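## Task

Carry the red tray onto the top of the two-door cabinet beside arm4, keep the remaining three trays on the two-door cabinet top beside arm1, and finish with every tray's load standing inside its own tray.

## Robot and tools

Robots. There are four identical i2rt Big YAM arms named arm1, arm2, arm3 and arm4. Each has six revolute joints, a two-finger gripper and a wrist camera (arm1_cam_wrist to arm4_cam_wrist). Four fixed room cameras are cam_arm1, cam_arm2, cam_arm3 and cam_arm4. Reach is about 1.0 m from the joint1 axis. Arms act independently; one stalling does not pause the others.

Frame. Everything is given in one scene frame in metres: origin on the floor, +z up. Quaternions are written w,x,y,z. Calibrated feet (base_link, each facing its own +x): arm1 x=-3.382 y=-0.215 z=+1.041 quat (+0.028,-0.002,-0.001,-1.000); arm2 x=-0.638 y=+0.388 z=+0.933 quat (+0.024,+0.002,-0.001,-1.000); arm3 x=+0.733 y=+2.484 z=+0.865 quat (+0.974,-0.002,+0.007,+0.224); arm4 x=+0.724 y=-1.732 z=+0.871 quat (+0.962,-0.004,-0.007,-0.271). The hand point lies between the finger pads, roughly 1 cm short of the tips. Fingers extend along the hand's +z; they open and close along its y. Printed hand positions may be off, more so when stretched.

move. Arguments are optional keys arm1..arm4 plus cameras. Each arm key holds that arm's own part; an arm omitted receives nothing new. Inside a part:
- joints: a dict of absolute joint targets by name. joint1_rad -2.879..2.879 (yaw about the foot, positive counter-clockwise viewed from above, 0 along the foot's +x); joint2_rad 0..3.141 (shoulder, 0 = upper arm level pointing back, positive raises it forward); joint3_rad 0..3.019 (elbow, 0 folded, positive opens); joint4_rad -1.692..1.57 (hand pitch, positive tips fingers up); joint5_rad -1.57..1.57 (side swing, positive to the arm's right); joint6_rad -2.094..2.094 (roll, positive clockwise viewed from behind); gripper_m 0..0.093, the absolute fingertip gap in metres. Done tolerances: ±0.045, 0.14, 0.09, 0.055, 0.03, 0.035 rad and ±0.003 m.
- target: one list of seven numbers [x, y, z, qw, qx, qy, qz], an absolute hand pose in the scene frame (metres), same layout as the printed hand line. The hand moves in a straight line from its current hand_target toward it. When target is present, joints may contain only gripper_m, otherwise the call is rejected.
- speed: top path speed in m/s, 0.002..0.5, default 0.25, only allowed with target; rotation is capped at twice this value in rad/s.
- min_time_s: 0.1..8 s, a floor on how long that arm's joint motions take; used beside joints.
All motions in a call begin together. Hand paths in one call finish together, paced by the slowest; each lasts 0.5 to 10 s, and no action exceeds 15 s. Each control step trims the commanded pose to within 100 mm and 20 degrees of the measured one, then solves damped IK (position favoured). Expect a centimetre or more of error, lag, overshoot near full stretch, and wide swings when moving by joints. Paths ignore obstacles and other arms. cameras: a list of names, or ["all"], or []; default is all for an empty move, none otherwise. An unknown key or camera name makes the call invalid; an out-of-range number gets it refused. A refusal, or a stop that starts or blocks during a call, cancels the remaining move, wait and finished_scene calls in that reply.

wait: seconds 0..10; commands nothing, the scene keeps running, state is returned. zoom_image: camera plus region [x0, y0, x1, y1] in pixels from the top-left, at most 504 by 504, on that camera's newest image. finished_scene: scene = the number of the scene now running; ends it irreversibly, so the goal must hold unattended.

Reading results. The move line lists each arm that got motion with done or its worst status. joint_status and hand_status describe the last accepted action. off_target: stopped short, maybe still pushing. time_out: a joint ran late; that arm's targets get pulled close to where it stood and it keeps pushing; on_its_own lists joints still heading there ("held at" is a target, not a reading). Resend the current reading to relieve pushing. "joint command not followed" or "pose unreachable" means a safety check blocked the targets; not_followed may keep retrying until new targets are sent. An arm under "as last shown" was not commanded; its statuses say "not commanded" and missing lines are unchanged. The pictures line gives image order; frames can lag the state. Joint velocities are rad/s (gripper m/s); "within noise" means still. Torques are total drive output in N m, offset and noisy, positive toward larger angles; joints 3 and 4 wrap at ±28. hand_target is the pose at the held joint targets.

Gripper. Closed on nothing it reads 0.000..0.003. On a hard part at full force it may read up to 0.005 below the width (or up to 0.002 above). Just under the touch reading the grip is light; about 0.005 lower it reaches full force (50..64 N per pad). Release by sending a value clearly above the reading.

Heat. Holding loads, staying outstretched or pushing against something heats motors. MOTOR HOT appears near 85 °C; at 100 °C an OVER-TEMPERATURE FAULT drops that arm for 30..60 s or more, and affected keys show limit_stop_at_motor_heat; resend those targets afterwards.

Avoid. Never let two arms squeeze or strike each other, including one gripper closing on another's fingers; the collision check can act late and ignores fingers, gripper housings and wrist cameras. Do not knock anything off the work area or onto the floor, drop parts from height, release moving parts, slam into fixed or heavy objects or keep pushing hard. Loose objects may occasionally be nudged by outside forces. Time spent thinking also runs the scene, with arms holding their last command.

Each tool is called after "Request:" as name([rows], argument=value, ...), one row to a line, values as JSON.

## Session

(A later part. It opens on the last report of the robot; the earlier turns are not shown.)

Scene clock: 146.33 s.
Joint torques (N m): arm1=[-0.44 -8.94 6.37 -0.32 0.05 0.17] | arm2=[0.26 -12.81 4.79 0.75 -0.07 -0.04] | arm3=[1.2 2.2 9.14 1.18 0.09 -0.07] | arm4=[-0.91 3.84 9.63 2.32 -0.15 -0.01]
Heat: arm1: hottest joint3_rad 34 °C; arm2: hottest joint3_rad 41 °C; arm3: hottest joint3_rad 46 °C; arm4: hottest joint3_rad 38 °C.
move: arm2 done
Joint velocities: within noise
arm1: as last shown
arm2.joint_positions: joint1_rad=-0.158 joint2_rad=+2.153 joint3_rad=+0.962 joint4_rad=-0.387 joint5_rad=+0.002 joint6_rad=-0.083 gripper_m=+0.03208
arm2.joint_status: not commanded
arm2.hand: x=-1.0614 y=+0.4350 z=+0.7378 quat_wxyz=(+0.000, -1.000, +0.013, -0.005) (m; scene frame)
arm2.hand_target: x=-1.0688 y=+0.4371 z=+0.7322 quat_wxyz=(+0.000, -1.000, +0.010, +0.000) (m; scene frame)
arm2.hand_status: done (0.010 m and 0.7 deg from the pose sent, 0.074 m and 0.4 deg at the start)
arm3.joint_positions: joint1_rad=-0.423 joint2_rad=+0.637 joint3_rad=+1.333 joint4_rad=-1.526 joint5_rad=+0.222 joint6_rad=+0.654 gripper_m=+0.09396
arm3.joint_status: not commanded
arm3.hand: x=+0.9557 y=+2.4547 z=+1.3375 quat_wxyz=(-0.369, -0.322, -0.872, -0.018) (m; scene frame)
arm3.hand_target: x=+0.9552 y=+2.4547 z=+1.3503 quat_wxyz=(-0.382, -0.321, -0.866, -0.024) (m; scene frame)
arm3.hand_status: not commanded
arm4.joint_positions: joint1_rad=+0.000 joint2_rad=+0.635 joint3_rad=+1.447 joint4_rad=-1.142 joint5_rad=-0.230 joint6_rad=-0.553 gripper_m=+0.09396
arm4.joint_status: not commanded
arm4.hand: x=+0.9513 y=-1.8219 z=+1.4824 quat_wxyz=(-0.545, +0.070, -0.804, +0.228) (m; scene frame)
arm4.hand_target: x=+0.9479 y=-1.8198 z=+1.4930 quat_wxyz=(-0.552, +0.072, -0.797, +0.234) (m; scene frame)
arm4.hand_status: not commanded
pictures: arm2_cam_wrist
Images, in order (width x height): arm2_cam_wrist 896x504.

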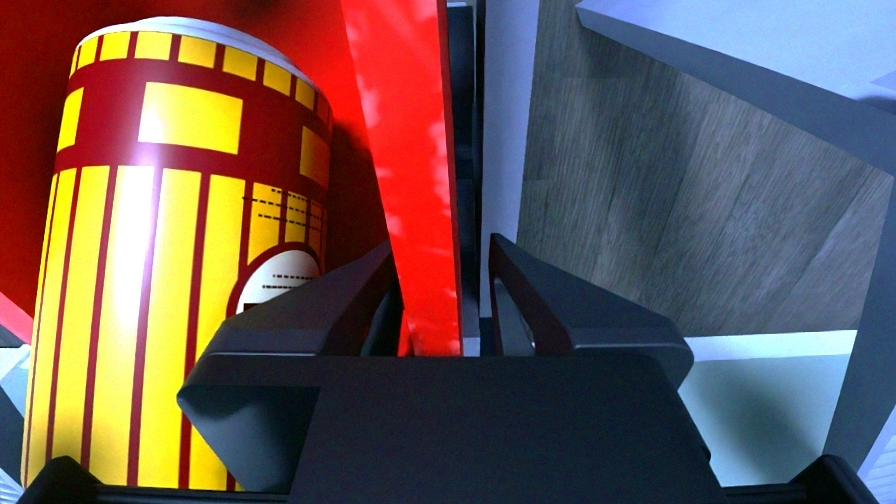

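Request:
move(arm2={"joints":{"gripper_m":0.004}})

Request:
move(arm2={"target":[-1.069,0.437,0.93,0,1,-0.01,0],"speed":0.12})

Request:
move(arm2={"target":[-0.95,0.1,0.98,0,0.9553,-0.2955,0],"speed":0.15}, cameras=["arm2_cam_wrist","cam_arm2"])

Request:
zoom_image(camera="cam_arm2", region=[300, 110, 540, 310])

Scene clock: 151.50 s.
Joint torques (N m): arm1=[-0.03 -8.76 6.39 -0.31 0.08 0.16] | arm2=[0.21 -12.75 4.78 0.8 -0.02 0.04] | arm3=[0.85 2.37 9.16 1.18 0.09 -0.04] | arm4=[-0.91 3.9 9.73 2.41 -0.11 -0.05]
Heat: arm1: hottest joint3_rad 33 °C; arm2: hottest joint3_rad 40 °C; arm3: hottest joint3_rad 46 °C; arm4: hottest joint3_rad 38 °C.
move: arm2 off_target
Joint velocities: within noise
arm1, arm3, arm4: as last shown
arm2.joint_positions: joint1_rad=-0.155 joint2_rad=+2.153 joint3_rad=+0.964 joint4_rad=-0.387 joint5_rad=+0.001 joint6_rad=-0.092 gripper_m=+0.01236
arm2.joint_status: gripper_m off_target (ended at +0.01239, target +0.00400)
arm2.hand: x=-1.0625 y=+0.4336 z=+0.7380 quat_wxyz=(-0.001, -1.000, +0.007, -0.004) (m; scene frame)
arm2.hand_target: x=-1.0688 y=+0.4371 z=+0.7322 quat_wxyz=(+0.000, -1.000, +0.010, +0.000) (m; scene frame)
arm2.hand_status: not commanded
pictures: none

Scene clock: 153.90 s.
Joint torques (N m): arm1=[0.09 -8.76 6.32 -0.31 0.06 0.16] | arm2=[0.26 -15.03 10.95 -0.21 -0.39 0.05] | arm3=[1.03 2.37 9.14 1.2 0.09 -0.06] | arm4=[-0.62 3.66 9.7 2.35 -0.17 -0.05]
Heat: arm1: hottest joint3_rad 33 °C; arm2: hottest joint3_rad 40 °C; arm3: hottest joint3_rad 46 °C; arm4: hottest joint3_rad 38 °C.
move: arm2 off_target
Joint velocities: within noise
arm1, arm3, arm4: as last shown
arm2.joint_positions: joint1_rad=-0.155 joint2_rad=+1.746 joint3_rad=+0.946 joint4_rad=-0.848 joint5_rad=+0.010 joint6_rad=-0.092 gripper_m=+0.01236
arm2.joint_status: not commanded
arm2.hand: x=-1.0370 y=+0.4328 z=+0.9015 quat_wxyz=(+0.000, -0.999, +0.007, -0.041) (m; scene frame)
arm2.hand_target: x=-1.0674 y=+0.4370 z=+0.9305 quat_wxyz=(+0.000, -1.000, +0.010, +0.000) (m; scene frame)
arm2.hand_status: off_target (0.043 m and 4.7 deg from the pose sent, 0.192 m and 0.6 deg at the start)
pictures: none

Scene clock: 157.30 s.
Joint torques (N m): arm1=[-0.44 -8.7 6.38 -0.42 0.05 0.15] | arm2=[0.85 -12.4 12.67 -0.1 0.35 0.24] | arm3=[1.08 2.55 9.11 1.17 0.07 -0.06] | arm4=[-0.32 3.6 9.85 2.35 -0.1 -0.06]
Heat: arm1: hottest joint3_rad 33 °C; arm2: hottest joint3_rad 41 °C; arm3: hottest joint3_rad 47 °C; arm4: hottest joint3_rad 38 °C.
move: arm2 off_target
Joint velocities: within noise
arm1, arm3, arm4: as last shown
arm2.joint_positions: joint1_rad=+0.697 joint2_rad=+1.622 joint3_rad=+0.963 joint4_rad=-0.982 joint5_rad=-0.004 joint6_rad=+1.330 gripper_m=+0.01236
arm2.joint_status: not commanded
arm2.hand: x=-0.9271 y=+0.1207 z=+0.9565 quat_wxyz=(+0.028, -0.957, +0.288, -0.021) (m; scene frame)
arm2.hand_target: x=-0.9488 y=+0.1009 z=+0.9809 quat_wxyz=(-0.001, -0.955, +0.295, +0.000) (m; scene frame)
arm2.hand_status: off_target (0.039 m and 4.1 deg from the pose sent, 0.353 m and 33.9 deg at the start)
pictures: arm2_cam_wrist, cam_arm2
Images, in order (width x height): arm2_cam_wrist 896x504, cam_arm2 896x504.

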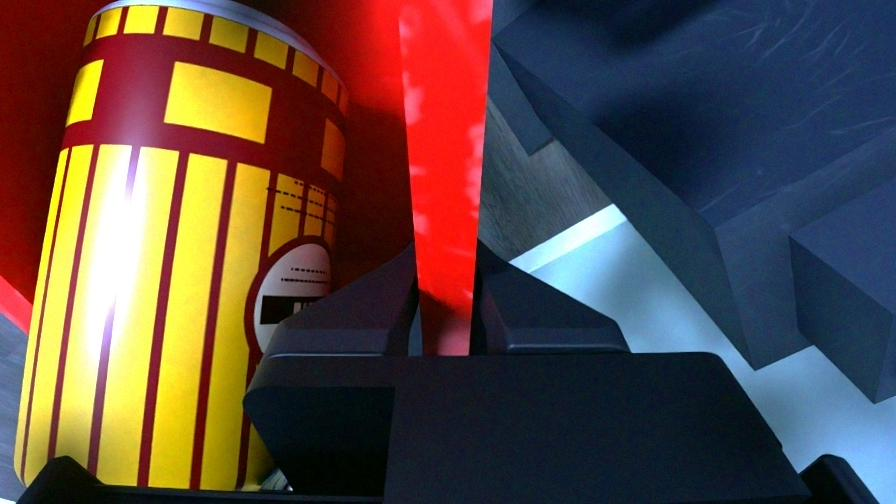

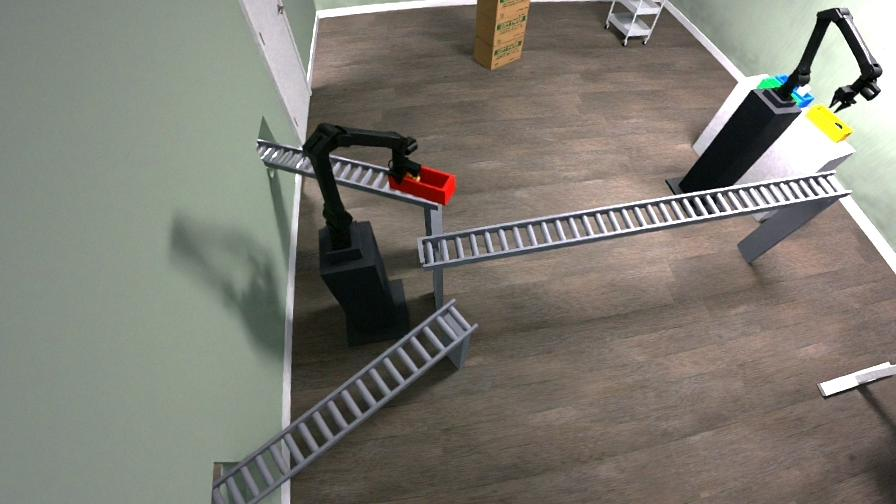

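Scaled by 2.100 from the camera's 896x504 image, which has a finer 1280x720 frame.

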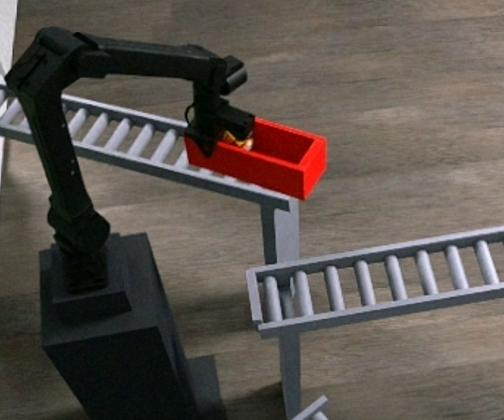

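Request:
move(arm2={"target":[-0.885,-0.0,0.915,0,0.9553,-0.2955,0],"speed":0.15}, cameras=["cam_arm2","arm2_cam_wrist"])

Request:
zoom_image(camera="cam_arm2", region=[300, 110, 500, 270])

Scene clock: 163.93 s.
Joint torques (N m): arm1=[0.03 -8.88 6.34 -0.31 0.05 0.17] | arm2=[0.85 -13.63 11.21 0.69 0.45 0.22] | arm3=[1.03 2.26 9.11 1.11 0.06 -0.07] | arm4=[-1.14 3.78 9.54 2.41 -0.18 -0.02]
Heat: arm1: hottest joint3_rad 33 °C; arm2: hottest joint3_rad 42 °C; arm3: hottest joint3_rad 47 °C; arm4: hottest joint3_rad 38 °C.
move: arm2 off_target
Joint velocities: within noise
arm1, arm3, arm4: as last shown
arm2.joint_positions: joint1_rad=+0.956 joint2_rad=+1.808 joint3_rad=+1.014 joint4_rad=-0.863 joint5_rad=-0.007 joint6_rad=+1.587 gripper_m=+0.01236
arm2.joint_status: not commanded
arm2.hand: x=-0.8645 y=+0.0302 z=+0.8961 quat_wxyz=(+0.039, -0.957, +0.287, -0.017) (m; scene frame)
arm2.hand_target: x=-0.8840 y=+0.0014 z=+0.9165 quat_wxyz=(+0.000, -0.955, +0.296, +0.000) (m; scene frame)
arm2.hand_status: off_target (0.041 m and 5.0 deg from the pose sent, 0.134 m and 4.2 deg at the start)
pictures: arm2_cam_wrist, cam_arm2
Images, in order (width x height): arm2_cam_wrist 896x504, cam_arm2 896x504.

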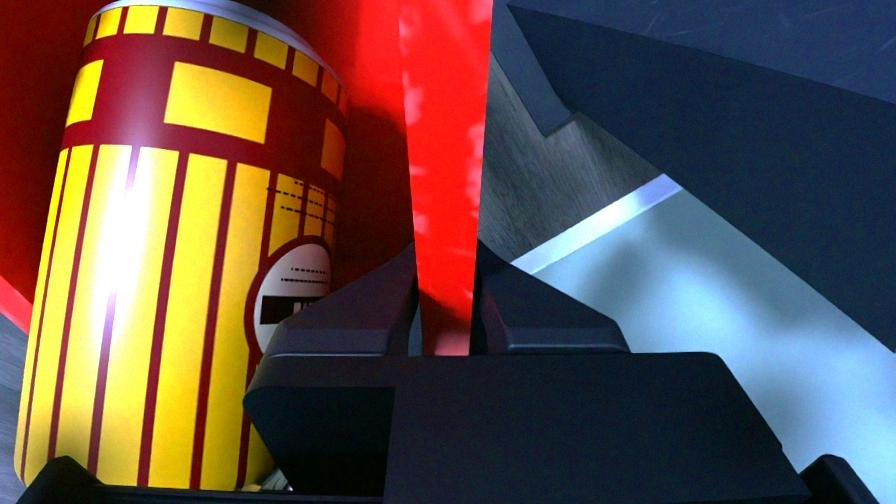

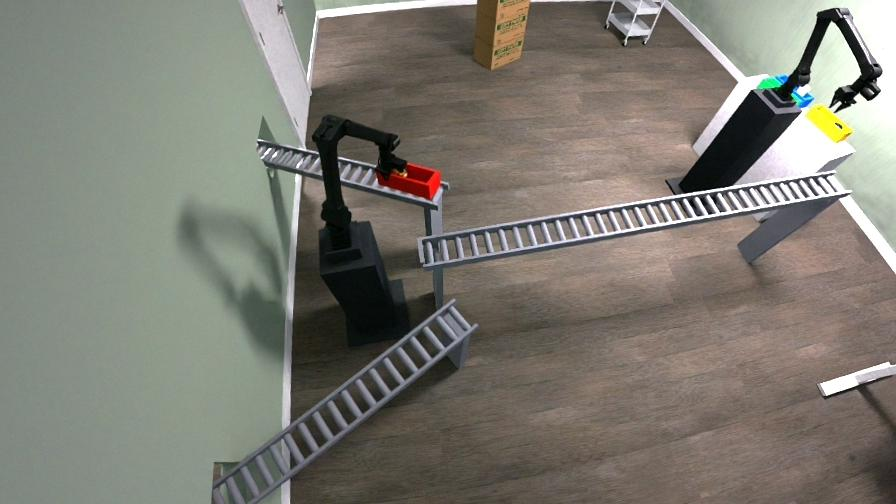

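Scaled by 2.520 from the camera's 896x504 image, which has a finer 1280x720 frame.

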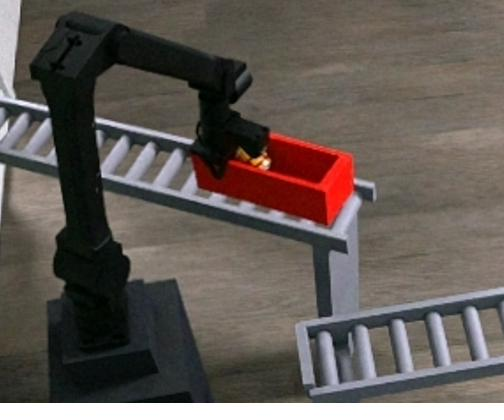

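Request:
move(arm2={"target":[-0.882,-0.035,0.86,0,0.9553,-0.2955,0],"speed":0.12}, cameras=["cam_arm2","arm2_cam_wrist"])

Request:
zoom_image(camera="cam_arm2", region=[340, 130, 480, 250])

Scene clock: 170.83 s.
Joint torques (N m): arm1=[-0.03 -8.88 6.34 -0.39 0.05 0.16] | arm2=[1.08 -15.38 9.94 0.73 0.44 0.19] | arm3=[1.08 2.61 9.13 1.2 0.08 -0.06] | arm4=[-0.91 3.43 9.72 2.32 -0.12 0.02]
Heat: arm1: hottest joint3_rad 33 °C; arm2: hottest joint3_rad 43 °C; arm3: hottest joint3_rad 47 °C; arm4: hottest joint3_rad 38 °C.
move: arm2 off_target
Joint velocities: within noise
arm1.joint_positions: joint1_rad=-1.575 joint2_rad=+1.201 joint3_rad=+0.934 joint4_rad=-1.297 joint5_rad=+0.005 joint6_rad=+1.586 gripper_m=+0.03987
arm1.joint_status: not commanded
arm1.hand: x=-3.3968 y=+0.1038 z=+1.1997 quat_wxyz=(+0.000, -0.019, +1.000, +0.003) (m; scene frame)
arm1.hand_target: x=-3.3999 y=+0.1000 z=+1.1999 quat_wxyz=(+0.000, -0.018, +1.000, +0.000) (m; scene frame)
arm1.hand_status: not commanded
arm2.joint_positions: joint1_rad=+0.993 joint2_rad=+1.971 joint3_rad=+1.083 joint4_rad=-0.767 joint5_rad=-0.007 joint6_rad=+1.630 gripper_m=+0.01236
arm2.joint_status: not commanded
arm2.hand: x=-0.8654 y=-0.0029 z=+0.8425 quat_wxyz=(+0.039, -0.956, +0.290, -0.015) (m; scene frame)
arm2.hand_target: x=-0.8811 y=-0.0338 z=+0.8615 quat_wxyz=(+0.000, -0.955, +0.296, -0.001) (m; scene frame)
arm2.hand_status: off_target (0.040 m and 4.8 deg from the pose sent, 0.077 m and 5.0 deg at the start)
arm3, arm4: as last shown
pictures: arm2_cam_wrist, cam_arm2
Images, in order (width x height): arm2_cam_wrist 896x504, cam_arm2 896x504.

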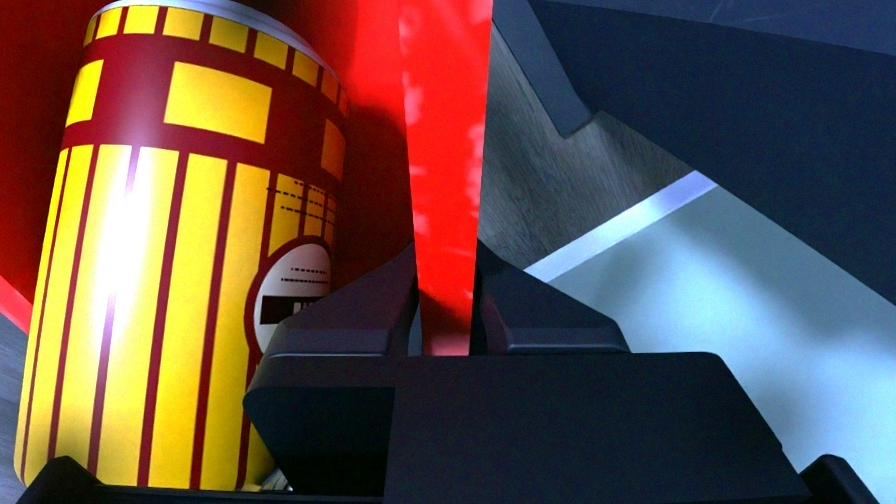

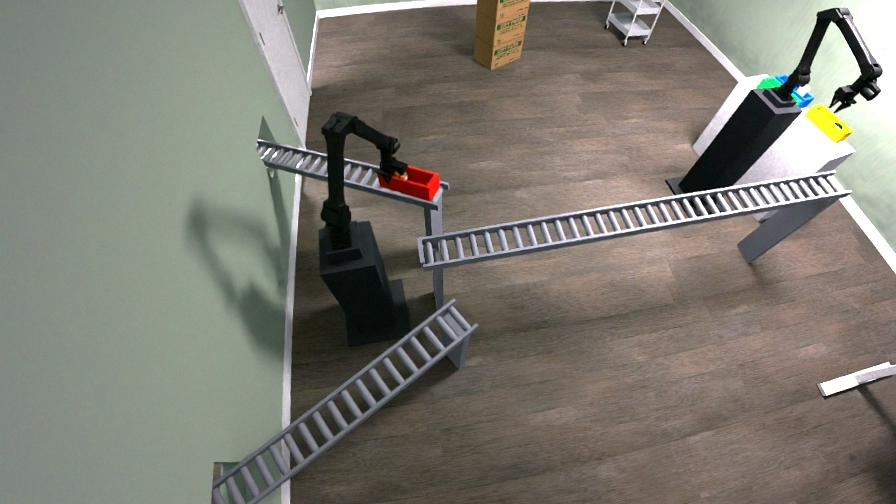

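Scaled by 3.600 from the camera's 896x504 image, which has a finer 1280x720 frame.

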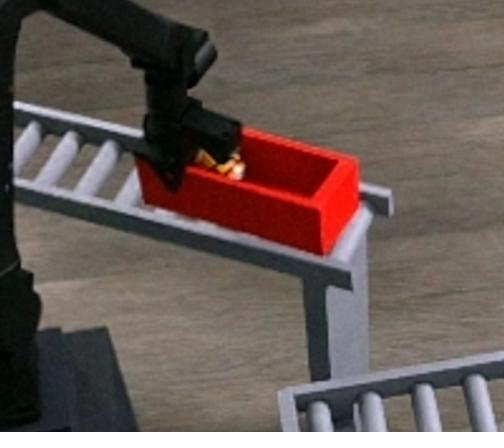

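Request:
move(arm2={"target":[-0.882,-0.047,0.815,0,0.9553,-0.2955,0],"speed":0.1}, cameras=["cam_arm2","arm2_cam_wrist"])

Request:
zoom_image(camera="cam_arm2", region=[340, 130, 480, 250])

Scene clock: 174.90 s.
Joint torques (N m): arm1=[0.09 -8.88 6.35 -0.31 0.05 0.17] | arm2=[1.32 -16.67 8.81 0.64 0.44 0.22] | arm3=[1.03 2.61 9.16 1.21 0.09 -0.06] | arm4=[-0.97 3.84 9.68 2.4 -0.17 -0.02]
Heat: arm1: hottest joint3_rad 33 °C; arm2: hottest joint3_rad 43 °C; arm3: hottest joint3_rad 47 °C; arm4: hottest joint3_rad 38 °C.
move: arm2 off_target
Joint velocities: within noise
arm1, arm3, arm4: as last shown
arm2.joint_positions: joint1_rad=+1.002 joint2_rad=+2.084 joint3_rad=+1.116 joint4_rad=-0.683 joint5_rad=-0.007 joint6_rad=+1.642 gripper_m=+0.01236
arm2.joint_status: not commanded
arm2.hand: x=-0.8672 y=-0.0151 z=+0.7980 quat_wxyz=(+0.037, -0.956, +0.291, -0.014) (m; scene frame)
arm2.hand_target: x=-0.8811 y=-0.0460 z=+0.8164 quat_wxyz=(+0.000, -0.955, +0.296, -0.001) (m; scene frame)
arm2.hand_status: off_target (0.039 m and 4.6 deg from the pose sent, 0.054 m and 4.8 deg at the start)
pictures: arm2_cam_wrist, cam_arm2
Images, in order (width x height): arm2_cam_wrist 896x504, cam_arm2 896x504.

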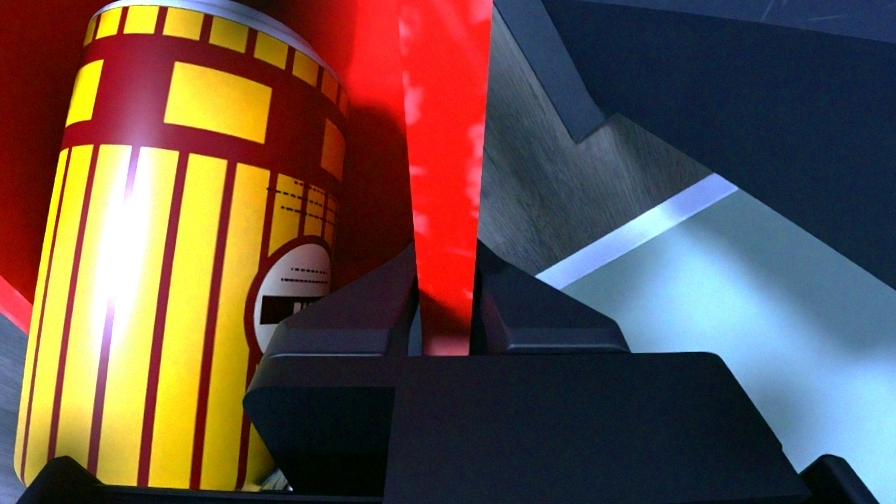

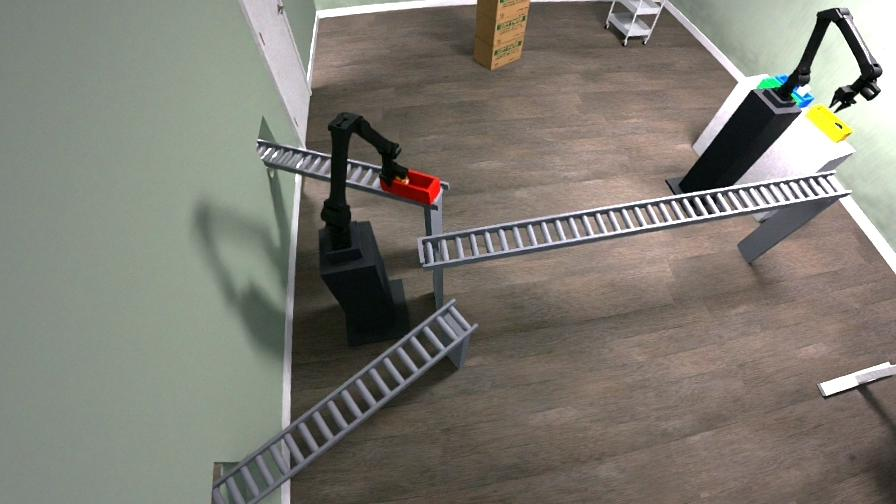

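Scaled by 3.600 from the camera's 896x504 image, which has a finer 1280x720 frame.

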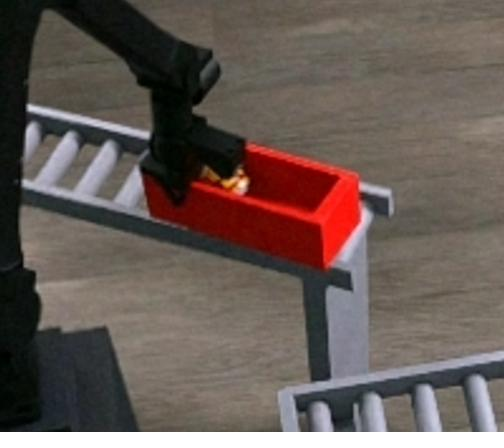

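Request:
move(arm2={"target":[-0.884,-0.08,0.82,0,0.9553,-0.2955,0],"speed":0.1})

Request:
move(arm2={"target":[-0.882,-0.075,0.785,0,0.9553,-0.2955,0],"speed":0.08}, cameras=["cam_arm2","arm2_cam_wrist"])

Request:
zoom_image(camera="cam_arm2", region=[340, 130, 480, 250])

Scene clock: 180.07 s.
Joint torques (N m): arm1=[0.03 -8.7 6.34 -0.32 0.03 0.16] | arm2=[1.44 -17.67 9.62 -0.14 0.46 0.22] | arm3=[1.26 2.37 9.11 1.24 0.09 -0.05] | arm4=[-0.91 3.19 9.76 2.39 -0.11 -0.09]
Heat: arm1: hottest joint3_rad 33 °C; arm2: hottest joint3_rad 43 °C; arm3: hottest joint3_rad 47 °C; arm4: hottest joint3_rad 38 °C.
move: arm2 off_target
Joint velocities: within noise
arm1, arm3, arm4: as last shown
arm2.joint_positions: joint1_rad=+1.032 joint2_rad=+2.123 joint3_rad=+1.216 joint4_rad=-0.721 joint5_rad=-0.007 joint6_rad=+1.669 gripper_m=+0.01236
arm2.joint_status: not commanded
arm2.hand: x=-0.8720 y=-0.0533 z=+0.8018 quat_wxyz=(+0.027, -0.957, +0.290, -0.011) (m; scene frame)
arm2.hand_target: x=-0.8834 y=-0.0790 z=+0.8207 quat_wxyz=(+0.000, -0.955, +0.296, -0.001) (m; scene frame)
arm2.hand_status: off_target (0.035 m and 3.3 deg from the pose sent, 0.070 m and 4.6 deg at the start)
pictures: none

Scene clock: 181.27 s.
Joint torques (N m): arm1=[-0.09 -8.82 6.32 -0.42 0.05 0.18] | arm2=[1.26 -18.02 7.77 0.73 0.47 0.18] | arm3=[1.03 2.43 9.1 1.17 0.08 -0.05] | arm4=[-0.73 4.31 9.65 2.32 -0.13 -0.05]
Heat: arm1: hottest joint3_rad 33 °C; arm2: hottest joint3_rad 43 °C; arm3: hottest joint3_rad 47 °C; arm4: hottest joint3_rad 38 °C.
move: arm2 off_target
Joint velocities: within noise
arm1: as last shown
arm2.joint_positions: joint1_rad=+1.032 joint2_rad=+2.190 joint3_rad=+1.216 joint4_rad=-0.667 joint5_rad=-0.007 joint6_rad=+1.669 gripper_m=+0.01236
arm2.joint_status: not commanded
arm2.hand: x=-0.8693 y=-0.0485 z=+0.7689 quat_wxyz=(+0.033, -0.956, +0.290, -0.012) (m; scene frame)
arm2.hand_target: x=-0.8815 y=-0.0742 z=+0.7859 quat_wxyz=(+0.000, -0.955, +0.296, -0.001) (m; scene frame)
arm2.hand_status: off_target (0.034 m and 4.1 deg from the pose sent, 0.029 m and 3.3 deg at the start)
arm3.joint_positions: joint1_rad=-0.423 joint2_rad=+0.637 joint3_rad=+1.333 joint4_rad=-1.526 joint5_rad=+0.222 joint6_rad=+0.654 gripper_m=+0.09396
arm3.joint_status: not commanded
arm3.hand: x=+0.9557 y=+2.4547 z=+1.3375 quat_wxyz=(-0.369, -0.322, -0.872, -0.018) (m; scene frame)
arm3.hand_target: x=+0.9552 y=+2.4547 z=+1.3503 quat_wxyz=(-0.382, -0.321, -0.866, -0.024) (m; scene frame)
arm3.hand_status: not commanded
arm4.joint_positions: joint1_rad=+0.000 joint2_rad=+0.635 joint3_rad=+1.447 joint4_rad=-1.142 joint5_rad=-0.230 joint6_rad=-0.553 gripper_m=+0.09396
arm4.joint_status: not commanded
arm4.hand: x=+0.9513 y=-1.8219 z=+1.4824 quat_wxyz=(-0.545, +0.070, -0.804, +0.228) (m; scene frame)
arm4.hand_target: x=+0.9479 y=-1.8198 z=+1.4930 quat_wxyz=(-0.552, +0.072, -0.797, +0.234) (m; scene frame)
arm4.hand_status: not commanded
pictures: arm2_cam_wrist, cam_arm2
Images, in order (width x height): arm2_cam_wrist 896x504, cam_arm2 896x504.

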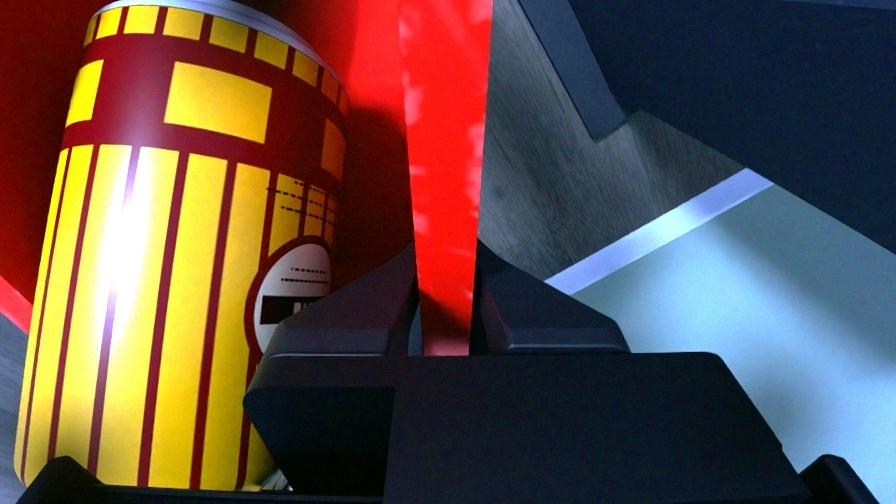

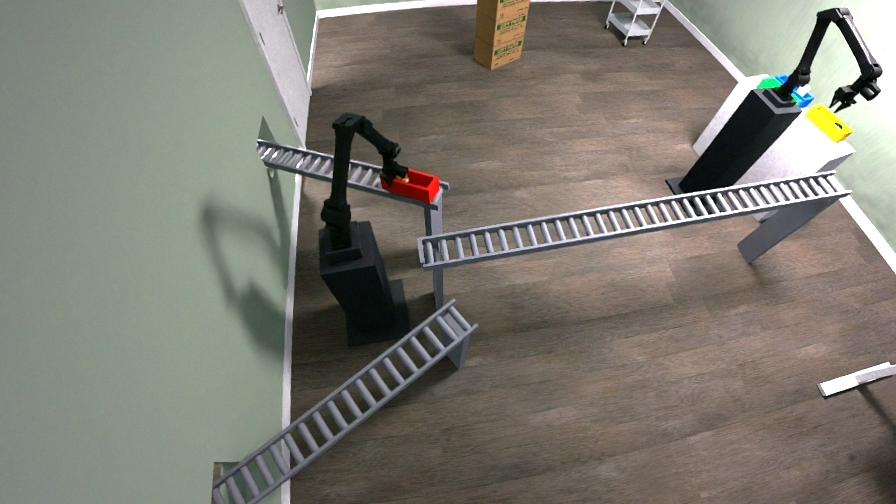

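Scaled by 3.600 from the camera's 896x504 image, which has a finer 1280x720 frame.

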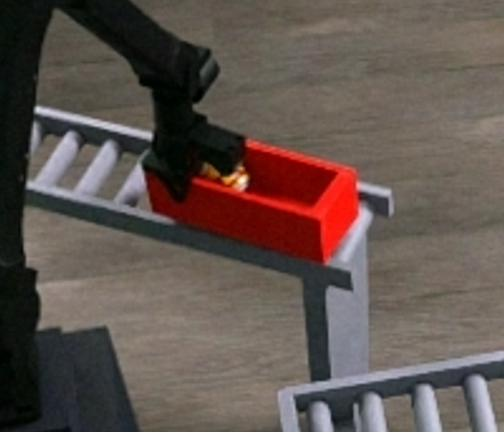

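Request:
move(arm2={"target":[-0.888,-0.088,0.775,0,0.9553,-0.2955,0],"speed":0.08})

Request:
move(arm2={"target":[-0.888,-0.085,0.75,0,0.9553,-0.2955,0],"speed":0.06}, cameras=["cam_arm2","arm2_cam_wrist"])

Request:
zoom_image(camera="cam_arm2", region=[340, 130, 480, 250])

Scene clock: 186.37 s.
Joint torques (N m): arm1=[-0.09 -8.7 6.32 -0.39 0.05 0.17] | arm2=[1.2 -17.96 9.02 0.34 0.46 0.23] | arm3=[1.2 2.49 9.09 1.18 0.08 -0.05] | arm4=[-0.5 3.55 9.62 2.3 -0.09 -0.06]
Heat: arm1: hottest joint3_rad 33 °C; arm2: hottest joint3_rad 43 °C; arm3: hottest joint3_rad 47 °C; arm4: hottest joint3_rad 38 °C.
move: arm2 off_target
Joint velocities: within noise
arm1, arm3, arm4: as last shown
arm2.joint_positions: joint1_rad=+1.032 joint2_rad=+2.225 joint3_rad=+1.253 joint4_rad=-0.667 joint5_rad=-0.007 joint6_rad=+1.669 gripper_m=+0.01236
arm2.joint_status: not commanded
arm2.hand: x=-0.8742 y=-0.0579 z=+0.7595 quat_wxyz=(+0.032, -0.956, +0.290, -0.012) (m; scene frame)
arm2.hand_target: x=-0.8874 y=-0.0870 z=+0.7762 quat_wxyz=(+0.000, -0.955, +0.296, -0.001) (m; scene frame)
arm2.hand_status: off_target (0.037 m and 4.0 deg from the pose sent, 0.044 m and 4.1 deg at the start)
pictures: none

Scene clock: 187.33 s.
Joint torques (N m): arm1=[0.03 -8.7 6.28 -0.38 0.07 0.16] | arm2=[1.14 -16.85 8.34 1.03 0.41 0.17] | arm3=[1.03 2.37 9.17 1.22 0.09 -0.05] | arm4=[-1.08 3.84 9.62 2.22 -0.12 -0.08]
Heat: arm1: hottest joint3_rad 33 °C; arm2: hottest joint3_rad 42 °C; arm3: hottest joint3_rad 47 °C; arm4: hottest joint3_rad 38 °C.
move: arm2 off_target
Joint velocities: within noise
arm1, arm3, arm4: as last shown
arm2.joint_positions: joint1_rad=+1.032 joint2_rad=+2.260 joint3_rad=+1.258 joint4_rad=-0.634 joint5_rad=-0.006 joint6_rad=+1.670 gripper_m=+0.01236
arm2.joint_status: not commanded
arm2.hand: x=-0.8743 y=-0.0578 z=+0.7433 quat_wxyz=(+0.031, -0.956, +0.290, -0.011) (m; scene frame)
arm2.hand_target: x=-0.8875 y=-0.0842 z=+0.7514 quat_wxyz=(+0.000, -0.955, +0.296, +0.000) (m; scene frame)
arm2.hand_status: off_target (0.031 m and 3.8 deg from the pose sent, 0.032 m and 4.0 deg at the start)
pictures: arm2_cam_wrist, cam_arm2
Images, in order (width x height): arm2_cam_wrist 896x504, cam_arm2 896x504.

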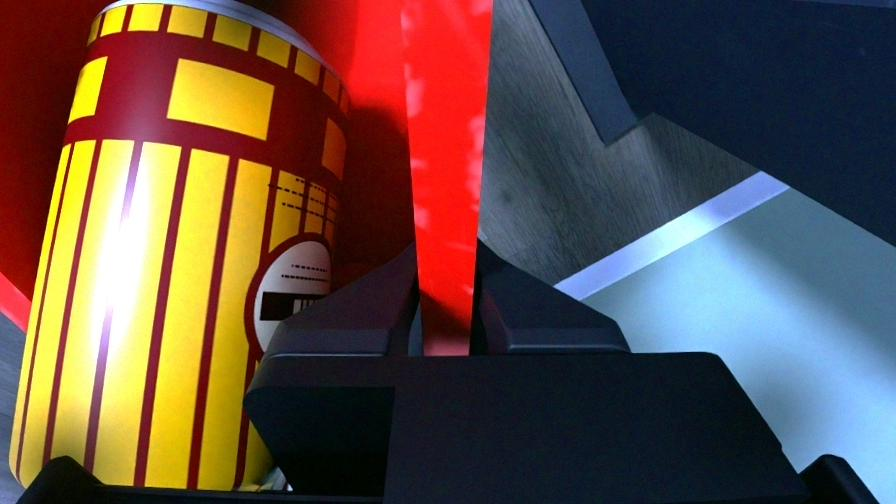

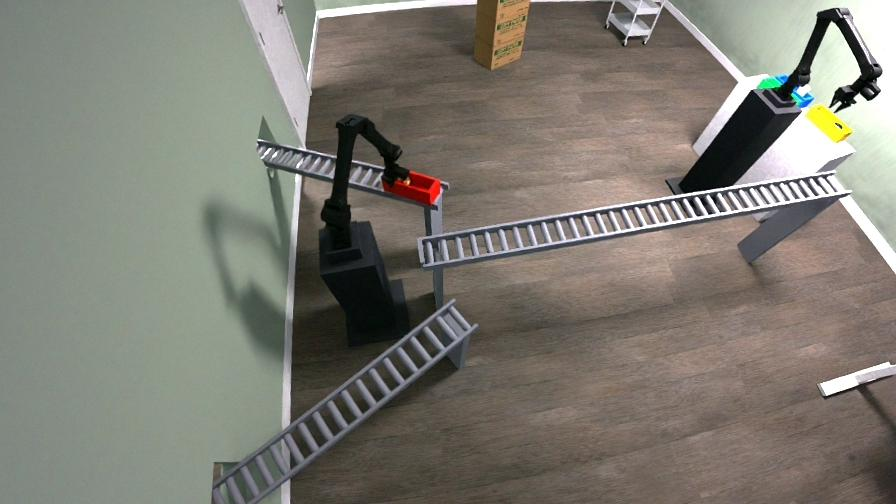

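Scaled by 3.600 from the camera's 896x504 image, which has a finer 1280x720 frame.

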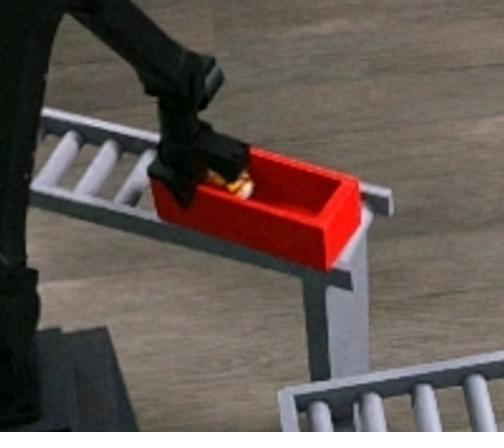

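Request:
move(arm2={"target":[-0.90,-0.107,0.79,0,0.9553,-0.2955,0],"speed":0.1}, cameras=["arm2_cam_wrist","cam_arm2"])

Scene clock: 201.63 s.
Joint torques (N m): arm1=[-0.09 -8.64 6.34 -0.4 0.06 0.16] | arm2=[0.85 -20.42 9.24 -0.2 0.41 0.16] | arm3=[0.91 2.49 9.11 1.16 0.07 -0.06] | arm4=[-0.15 3.72 9.72 2.32 -0.15 -0.02]
Heat: arm1: hottest joint3_rad 33 °C; arm2: hottest joint3_rad 41 °C; arm3: hottest joint3_rad 47 °C; arm4: hottest joint3_rad 38 °C.
move: arm2 off_target
Joint velocities: within noise
arm1, arm3, arm4: as last shown
arm2.joint_positions: joint1_rad=+1.032 joint2_rad=+2.261 joint3_rad=+1.329 joint4_rad=-0.720 joint5_rad=-0.006 joint6_rad=+1.670 gripper_m=+0.01236
arm2.joint_status: not commanded
arm2.hand: x=-0.8832 y=-0.0743 z=+0.7586 quat_wxyz=(+0.038, -0.956, +0.290, -0.012) (m; scene frame)
arm2.hand_target: x=-0.8992 y=-0.1056 z=+0.7909 quat_wxyz=(+0.000, -0.955, +0.296, +0.000) (m; scene frame)
arm2.hand_status: off_target (0.048 m and 4.6 deg from the pose sent, 0.073 m and 3.8 deg at the start)
pictures: arm2_cam_wrist, cam_arm2
Images, in order (width x height): arm2_cam_wrist 896x504, cam_arm2 896x504.

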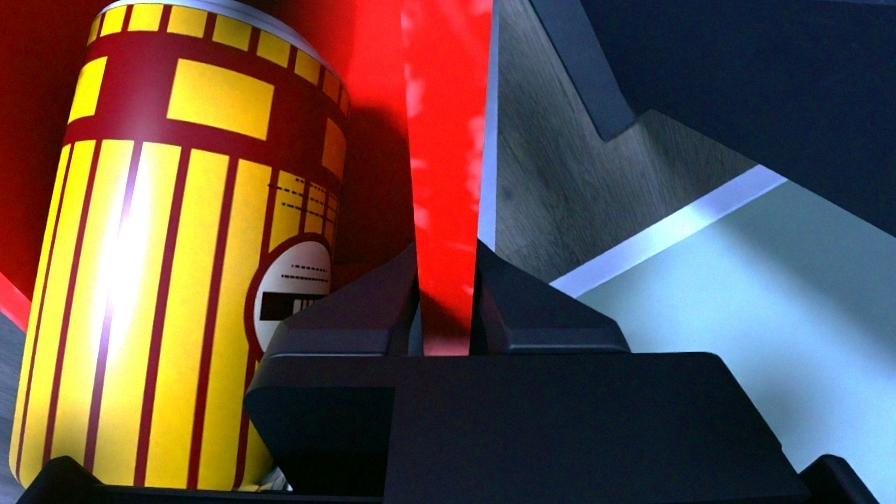

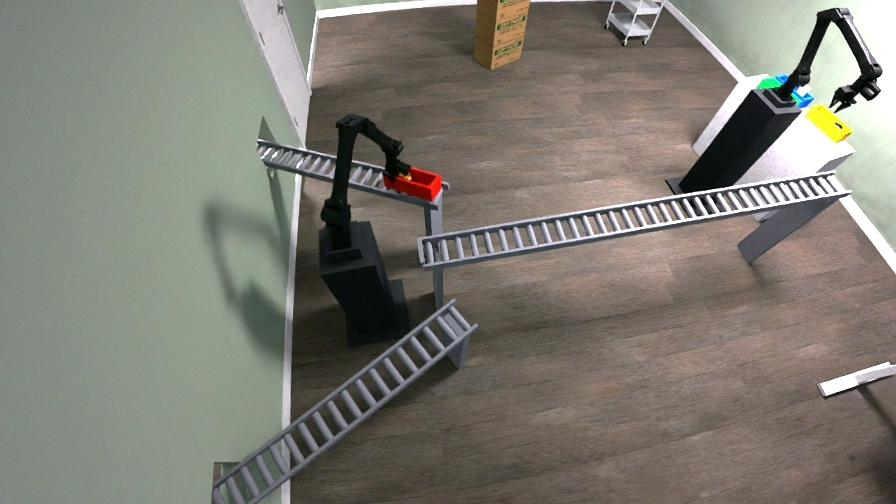

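Request:
zoom_image(camera="cam_arm2", region=[330, 120, 470, 220])

Scaled by 3.600 from the camera's 896x504 image, which has a finer 1280x720 frame.

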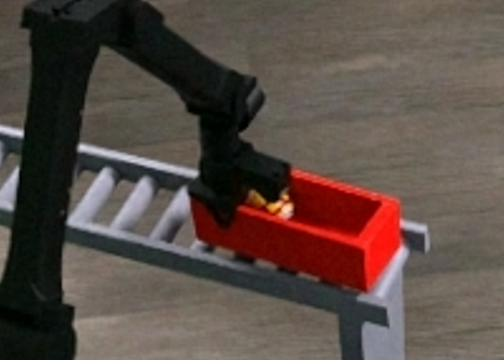

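Request:
move(arm2={"target":[-0.915,-0.130,0.80,0,0.9553,-0.2955,0],"speed":0.1}, cameras=["arm2_cam_wrist","cam_arm2"])

Request:
zoom_image(camera="cam_arm2", region=[330, 120, 470, 220])

Scene clock: 210.83 s.
Joint torques (N m): arm1=[-0.21 -8.88 6.3 -0.4 0.06 0.16] | arm2=[0.67 -19.6 10.29 -0.12 0.44 0.16] | arm3=[0.91 2.32 9.14 1.21 0.09 -0.06] | arm4=[-0.44 3.84 9.59 2.39 -0.12 -0.01]
Heat: arm1: hottest joint3_rad 33 °C; arm2: hottest joint3_rad 42 °C; arm3: hottest joint3_rad 47 °C; arm4: hottest joint3_rad 38 °C.
move: arm2 off_target
Joint velocities: within noise
arm1, arm3, arm4: as last shown
arm2.joint_positions: joint1_rad=+1.032 joint2_rad=+2.267 joint3_rad=+1.429 joint4_rad=-0.792 joint5_rad=-0.006 joint6_rad=+1.670 gripper_m=+0.01236
arm2.joint_status: not commanded
arm2.hand: x=-0.8994 y=-0.1044 z=+0.7789 quat_wxyz=(+0.028, -0.956, +0.290, -0.010) (m; scene frame)
arm2.hand_target: x=-0.9144 y=-0.1289 z=+0.8009 quat_wxyz=(+0.000, -0.955, +0.296, +0.000) (m; scene frame)
arm2.hand_status: off_target (0.037 m and 3.5 deg from the pose sent, 0.076 m and 4.6 deg at the start)
pictures: arm2_cam_wrist, cam_arm2
Images, in order (width x height): arm2_cam_wrist 896x504, cam_arm2 896x504.

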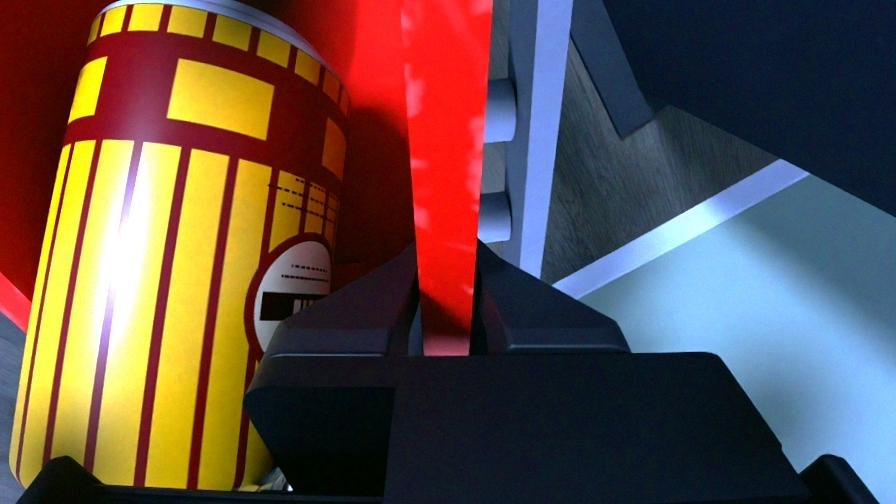

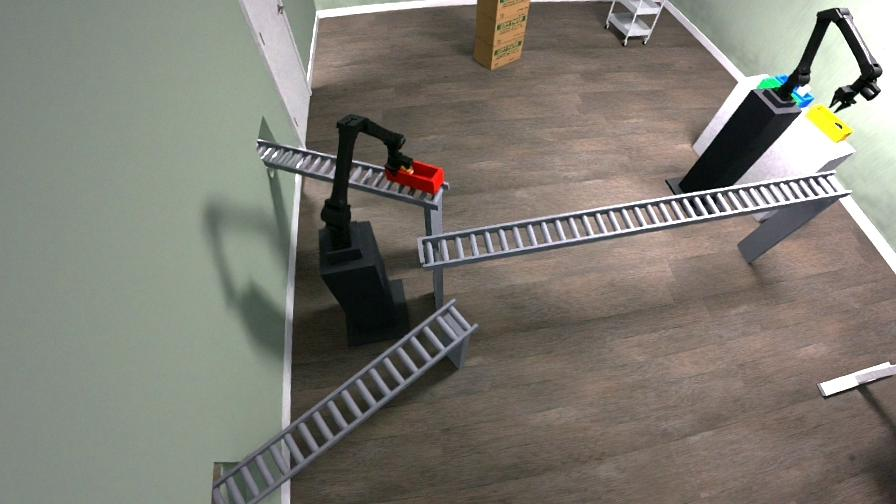

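Scaled by 3.600 from the camera's 896x504 image, which has a finer 1280x720 frame.

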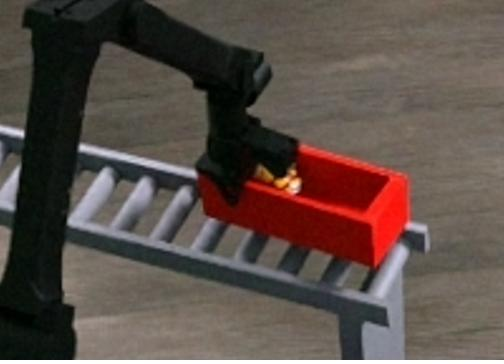

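Request:
move(arm2={"target":[-0.915,-0.130,0.755,0,0.9553,-0.2955,0],"speed":0.06}, cameras=["arm2_cam_wrist","cam_arm2"])

Request:
zoom_image(camera="cam_arm2", region=[330, 120, 470, 220])

Scene clock: 214.63 s.
Joint torques (N m): arm1=[-0.03 -8.59 6.3 -0.39 0.06 0.16] | arm2=[0.62 -17.14 9.7 0.8 0.24 0.12] | arm3=[1.08 2.43 9.11 1.2 0.07 -0.05] | arm4=[-1.2 3.9 9.66 2.51 -0.15 -0.03]
Heat: arm1: hottest joint3_rad 32 °C; arm2: hottest joint3_rad 42 °C; arm3: hottest joint3_rad 47 °C; arm4: hottest joint3_rad 38 °C.
move: arm2 off_target
Joint velocities: within noise
arm1.joint_positions: joint1_rad=-1.575 joint2_rad=+1.201 joint3_rad=+0.934 joint4_rad=-1.297 joint5_rad=+0.005 joint6_rad=+1.586 gripper_m=+0.03987
arm1.joint_status: not commanded
arm1.hand: x=-3.3968 y=+0.1038 z=+1.1997 quat_wxyz=(+0.000, -0.019, +1.000, +0.003) (m; scene frame)
arm1.hand_target: x=-3.3999 y=+0.1000 z=+1.1999 quat_wxyz=(+0.000, -0.018, +1.000, +0.000) (m; scene frame)
arm1.hand_status: not commanded
arm2.joint_positions: joint1_rad=+1.032 joint2_rad=+2.319 joint3_rad=+1.445 joint4_rad=-0.748 joint5_rad=-0.001 joint6_rad=+1.672 gripper_m=+0.01236
arm2.joint_status: not commanded
arm2.hand: x=-0.9021 y=-0.1080 z=+0.7541 quat_wxyz=(+0.024, -0.956, +0.291, -0.007) (m; scene frame)
arm2.hand_target: x=-0.9146 y=-0.1291 z=+0.7559 quat_wxyz=(+0.000, -0.955, +0.296, +0.000) (m; scene frame)
arm2.hand_status: off_target (0.026 m and 2.9 deg from the pose sent, 0.038 m and 3.5 deg at the start)
arm3, arm4: as last shown
pictures: arm2_cam_wrist, cam_arm2
Images, in order (width x height): arm2_cam_wrist 896x504, cam_arm2 896x504.

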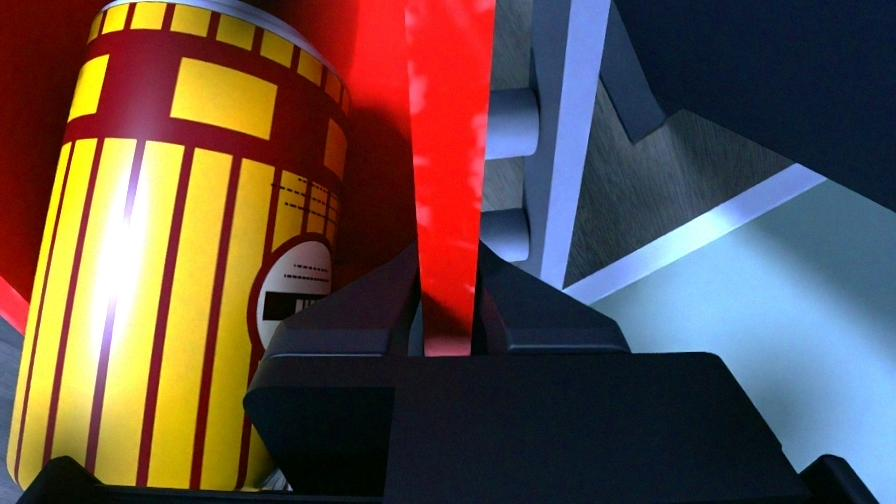

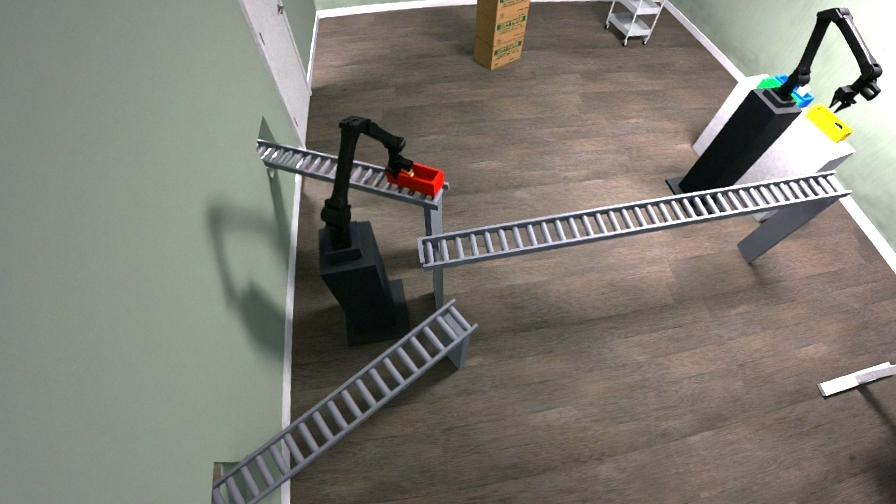

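Scaled by 3.600 from the camera's 896x504 image, which has a finer 1280x720 frame.

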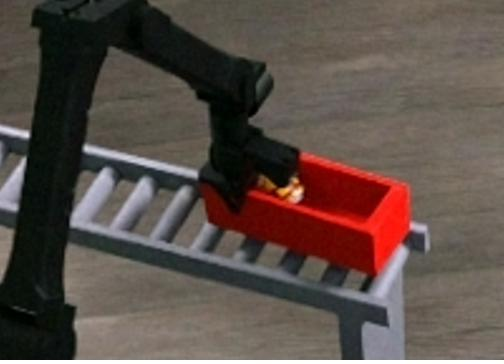

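Request:
move(arm2={"target":[-0.912,-0.126,0.725,0,0.9553,-0.2955,0],"speed":0.06}, cameras=["arm2_cam_wrist","cam_arm2"])

Request:
zoom_image(camera="cam_arm2", region=[330, 120, 470, 220])

Scene clock: 217.83 s.
Joint torques (N m): arm1=[-0.15 -8.59 6.35 -0.38 0.06 0.17] | arm2=[0.62 -14.39 9.05 1.35 0.14 0.06] | arm3=[1.32 2.37 9.13 1.18 0.09 -0.04] | arm4=[-1.14 3.9 9.72 2.37 -0.14 -0.06]
Heat: arm1: hottest joint3_rad 32 °C; arm2: hottest joint3_rad 43 °C; arm3: hottest joint3_rad 47 °C; arm4: hottest joint3_rad 39 °C.
move: arm2 off_target
Joint velocities: within noise
arm1, arm3, arm4: as last shown
arm2.joint_positions: joint1_rad=+1.032 joint2_rad=+2.331 joint3_rad=+1.446 joint4_rad=-0.700 joint5_rad=+0.002 joint6_rad=+1.680 gripper_m=+0.01236
arm2.joint_status: not commanded
arm2.hand: x=-0.9066 y=-0.1156 z=+0.7478 quat_wxyz=(+0.006, -0.955, +0.295, -0.002) (m; scene frame)
arm2.hand_target: x=-0.9114 y=-0.1246 z=+0.7259 quat_wxyz=(+0.000, -0.955, +0.296, +0.000) (m; scene frame)
arm2.hand_status: off_target (0.026 m and 0.7 deg from the pose sent, 0.036 m and 2.9 deg at the start)
pictures: arm2_cam_wrist, cam_arm2
Images, in order (width x height): arm2_cam_wrist 896x504, cam_arm2 896x504.

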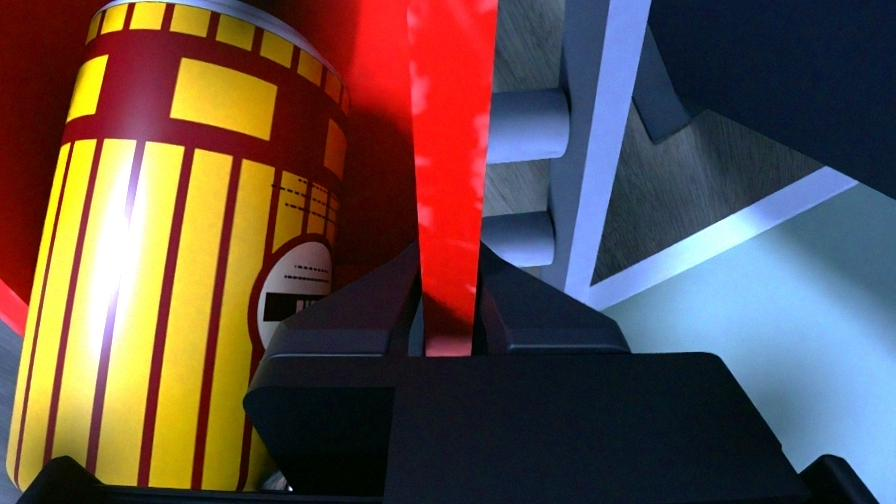

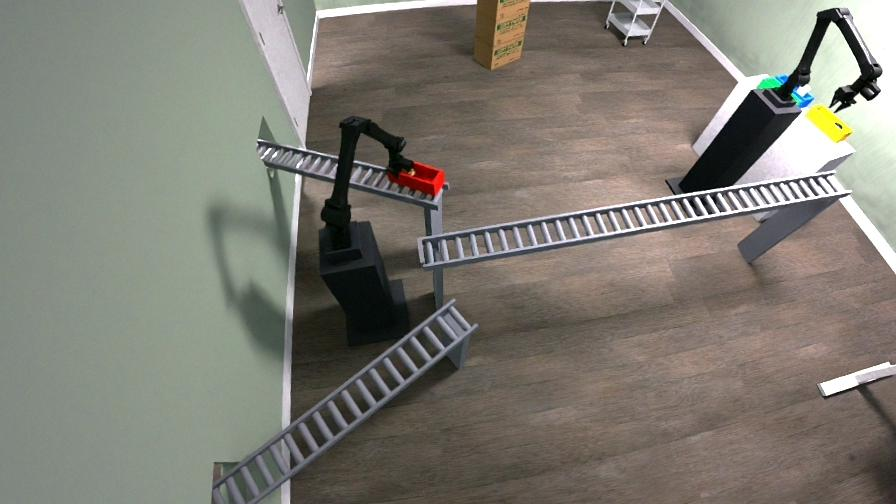

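Scaled by 3.600 from the camera's 896x504 image, which has a finer 1280x720 frame.

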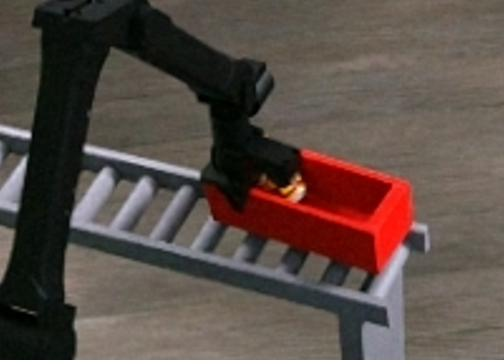

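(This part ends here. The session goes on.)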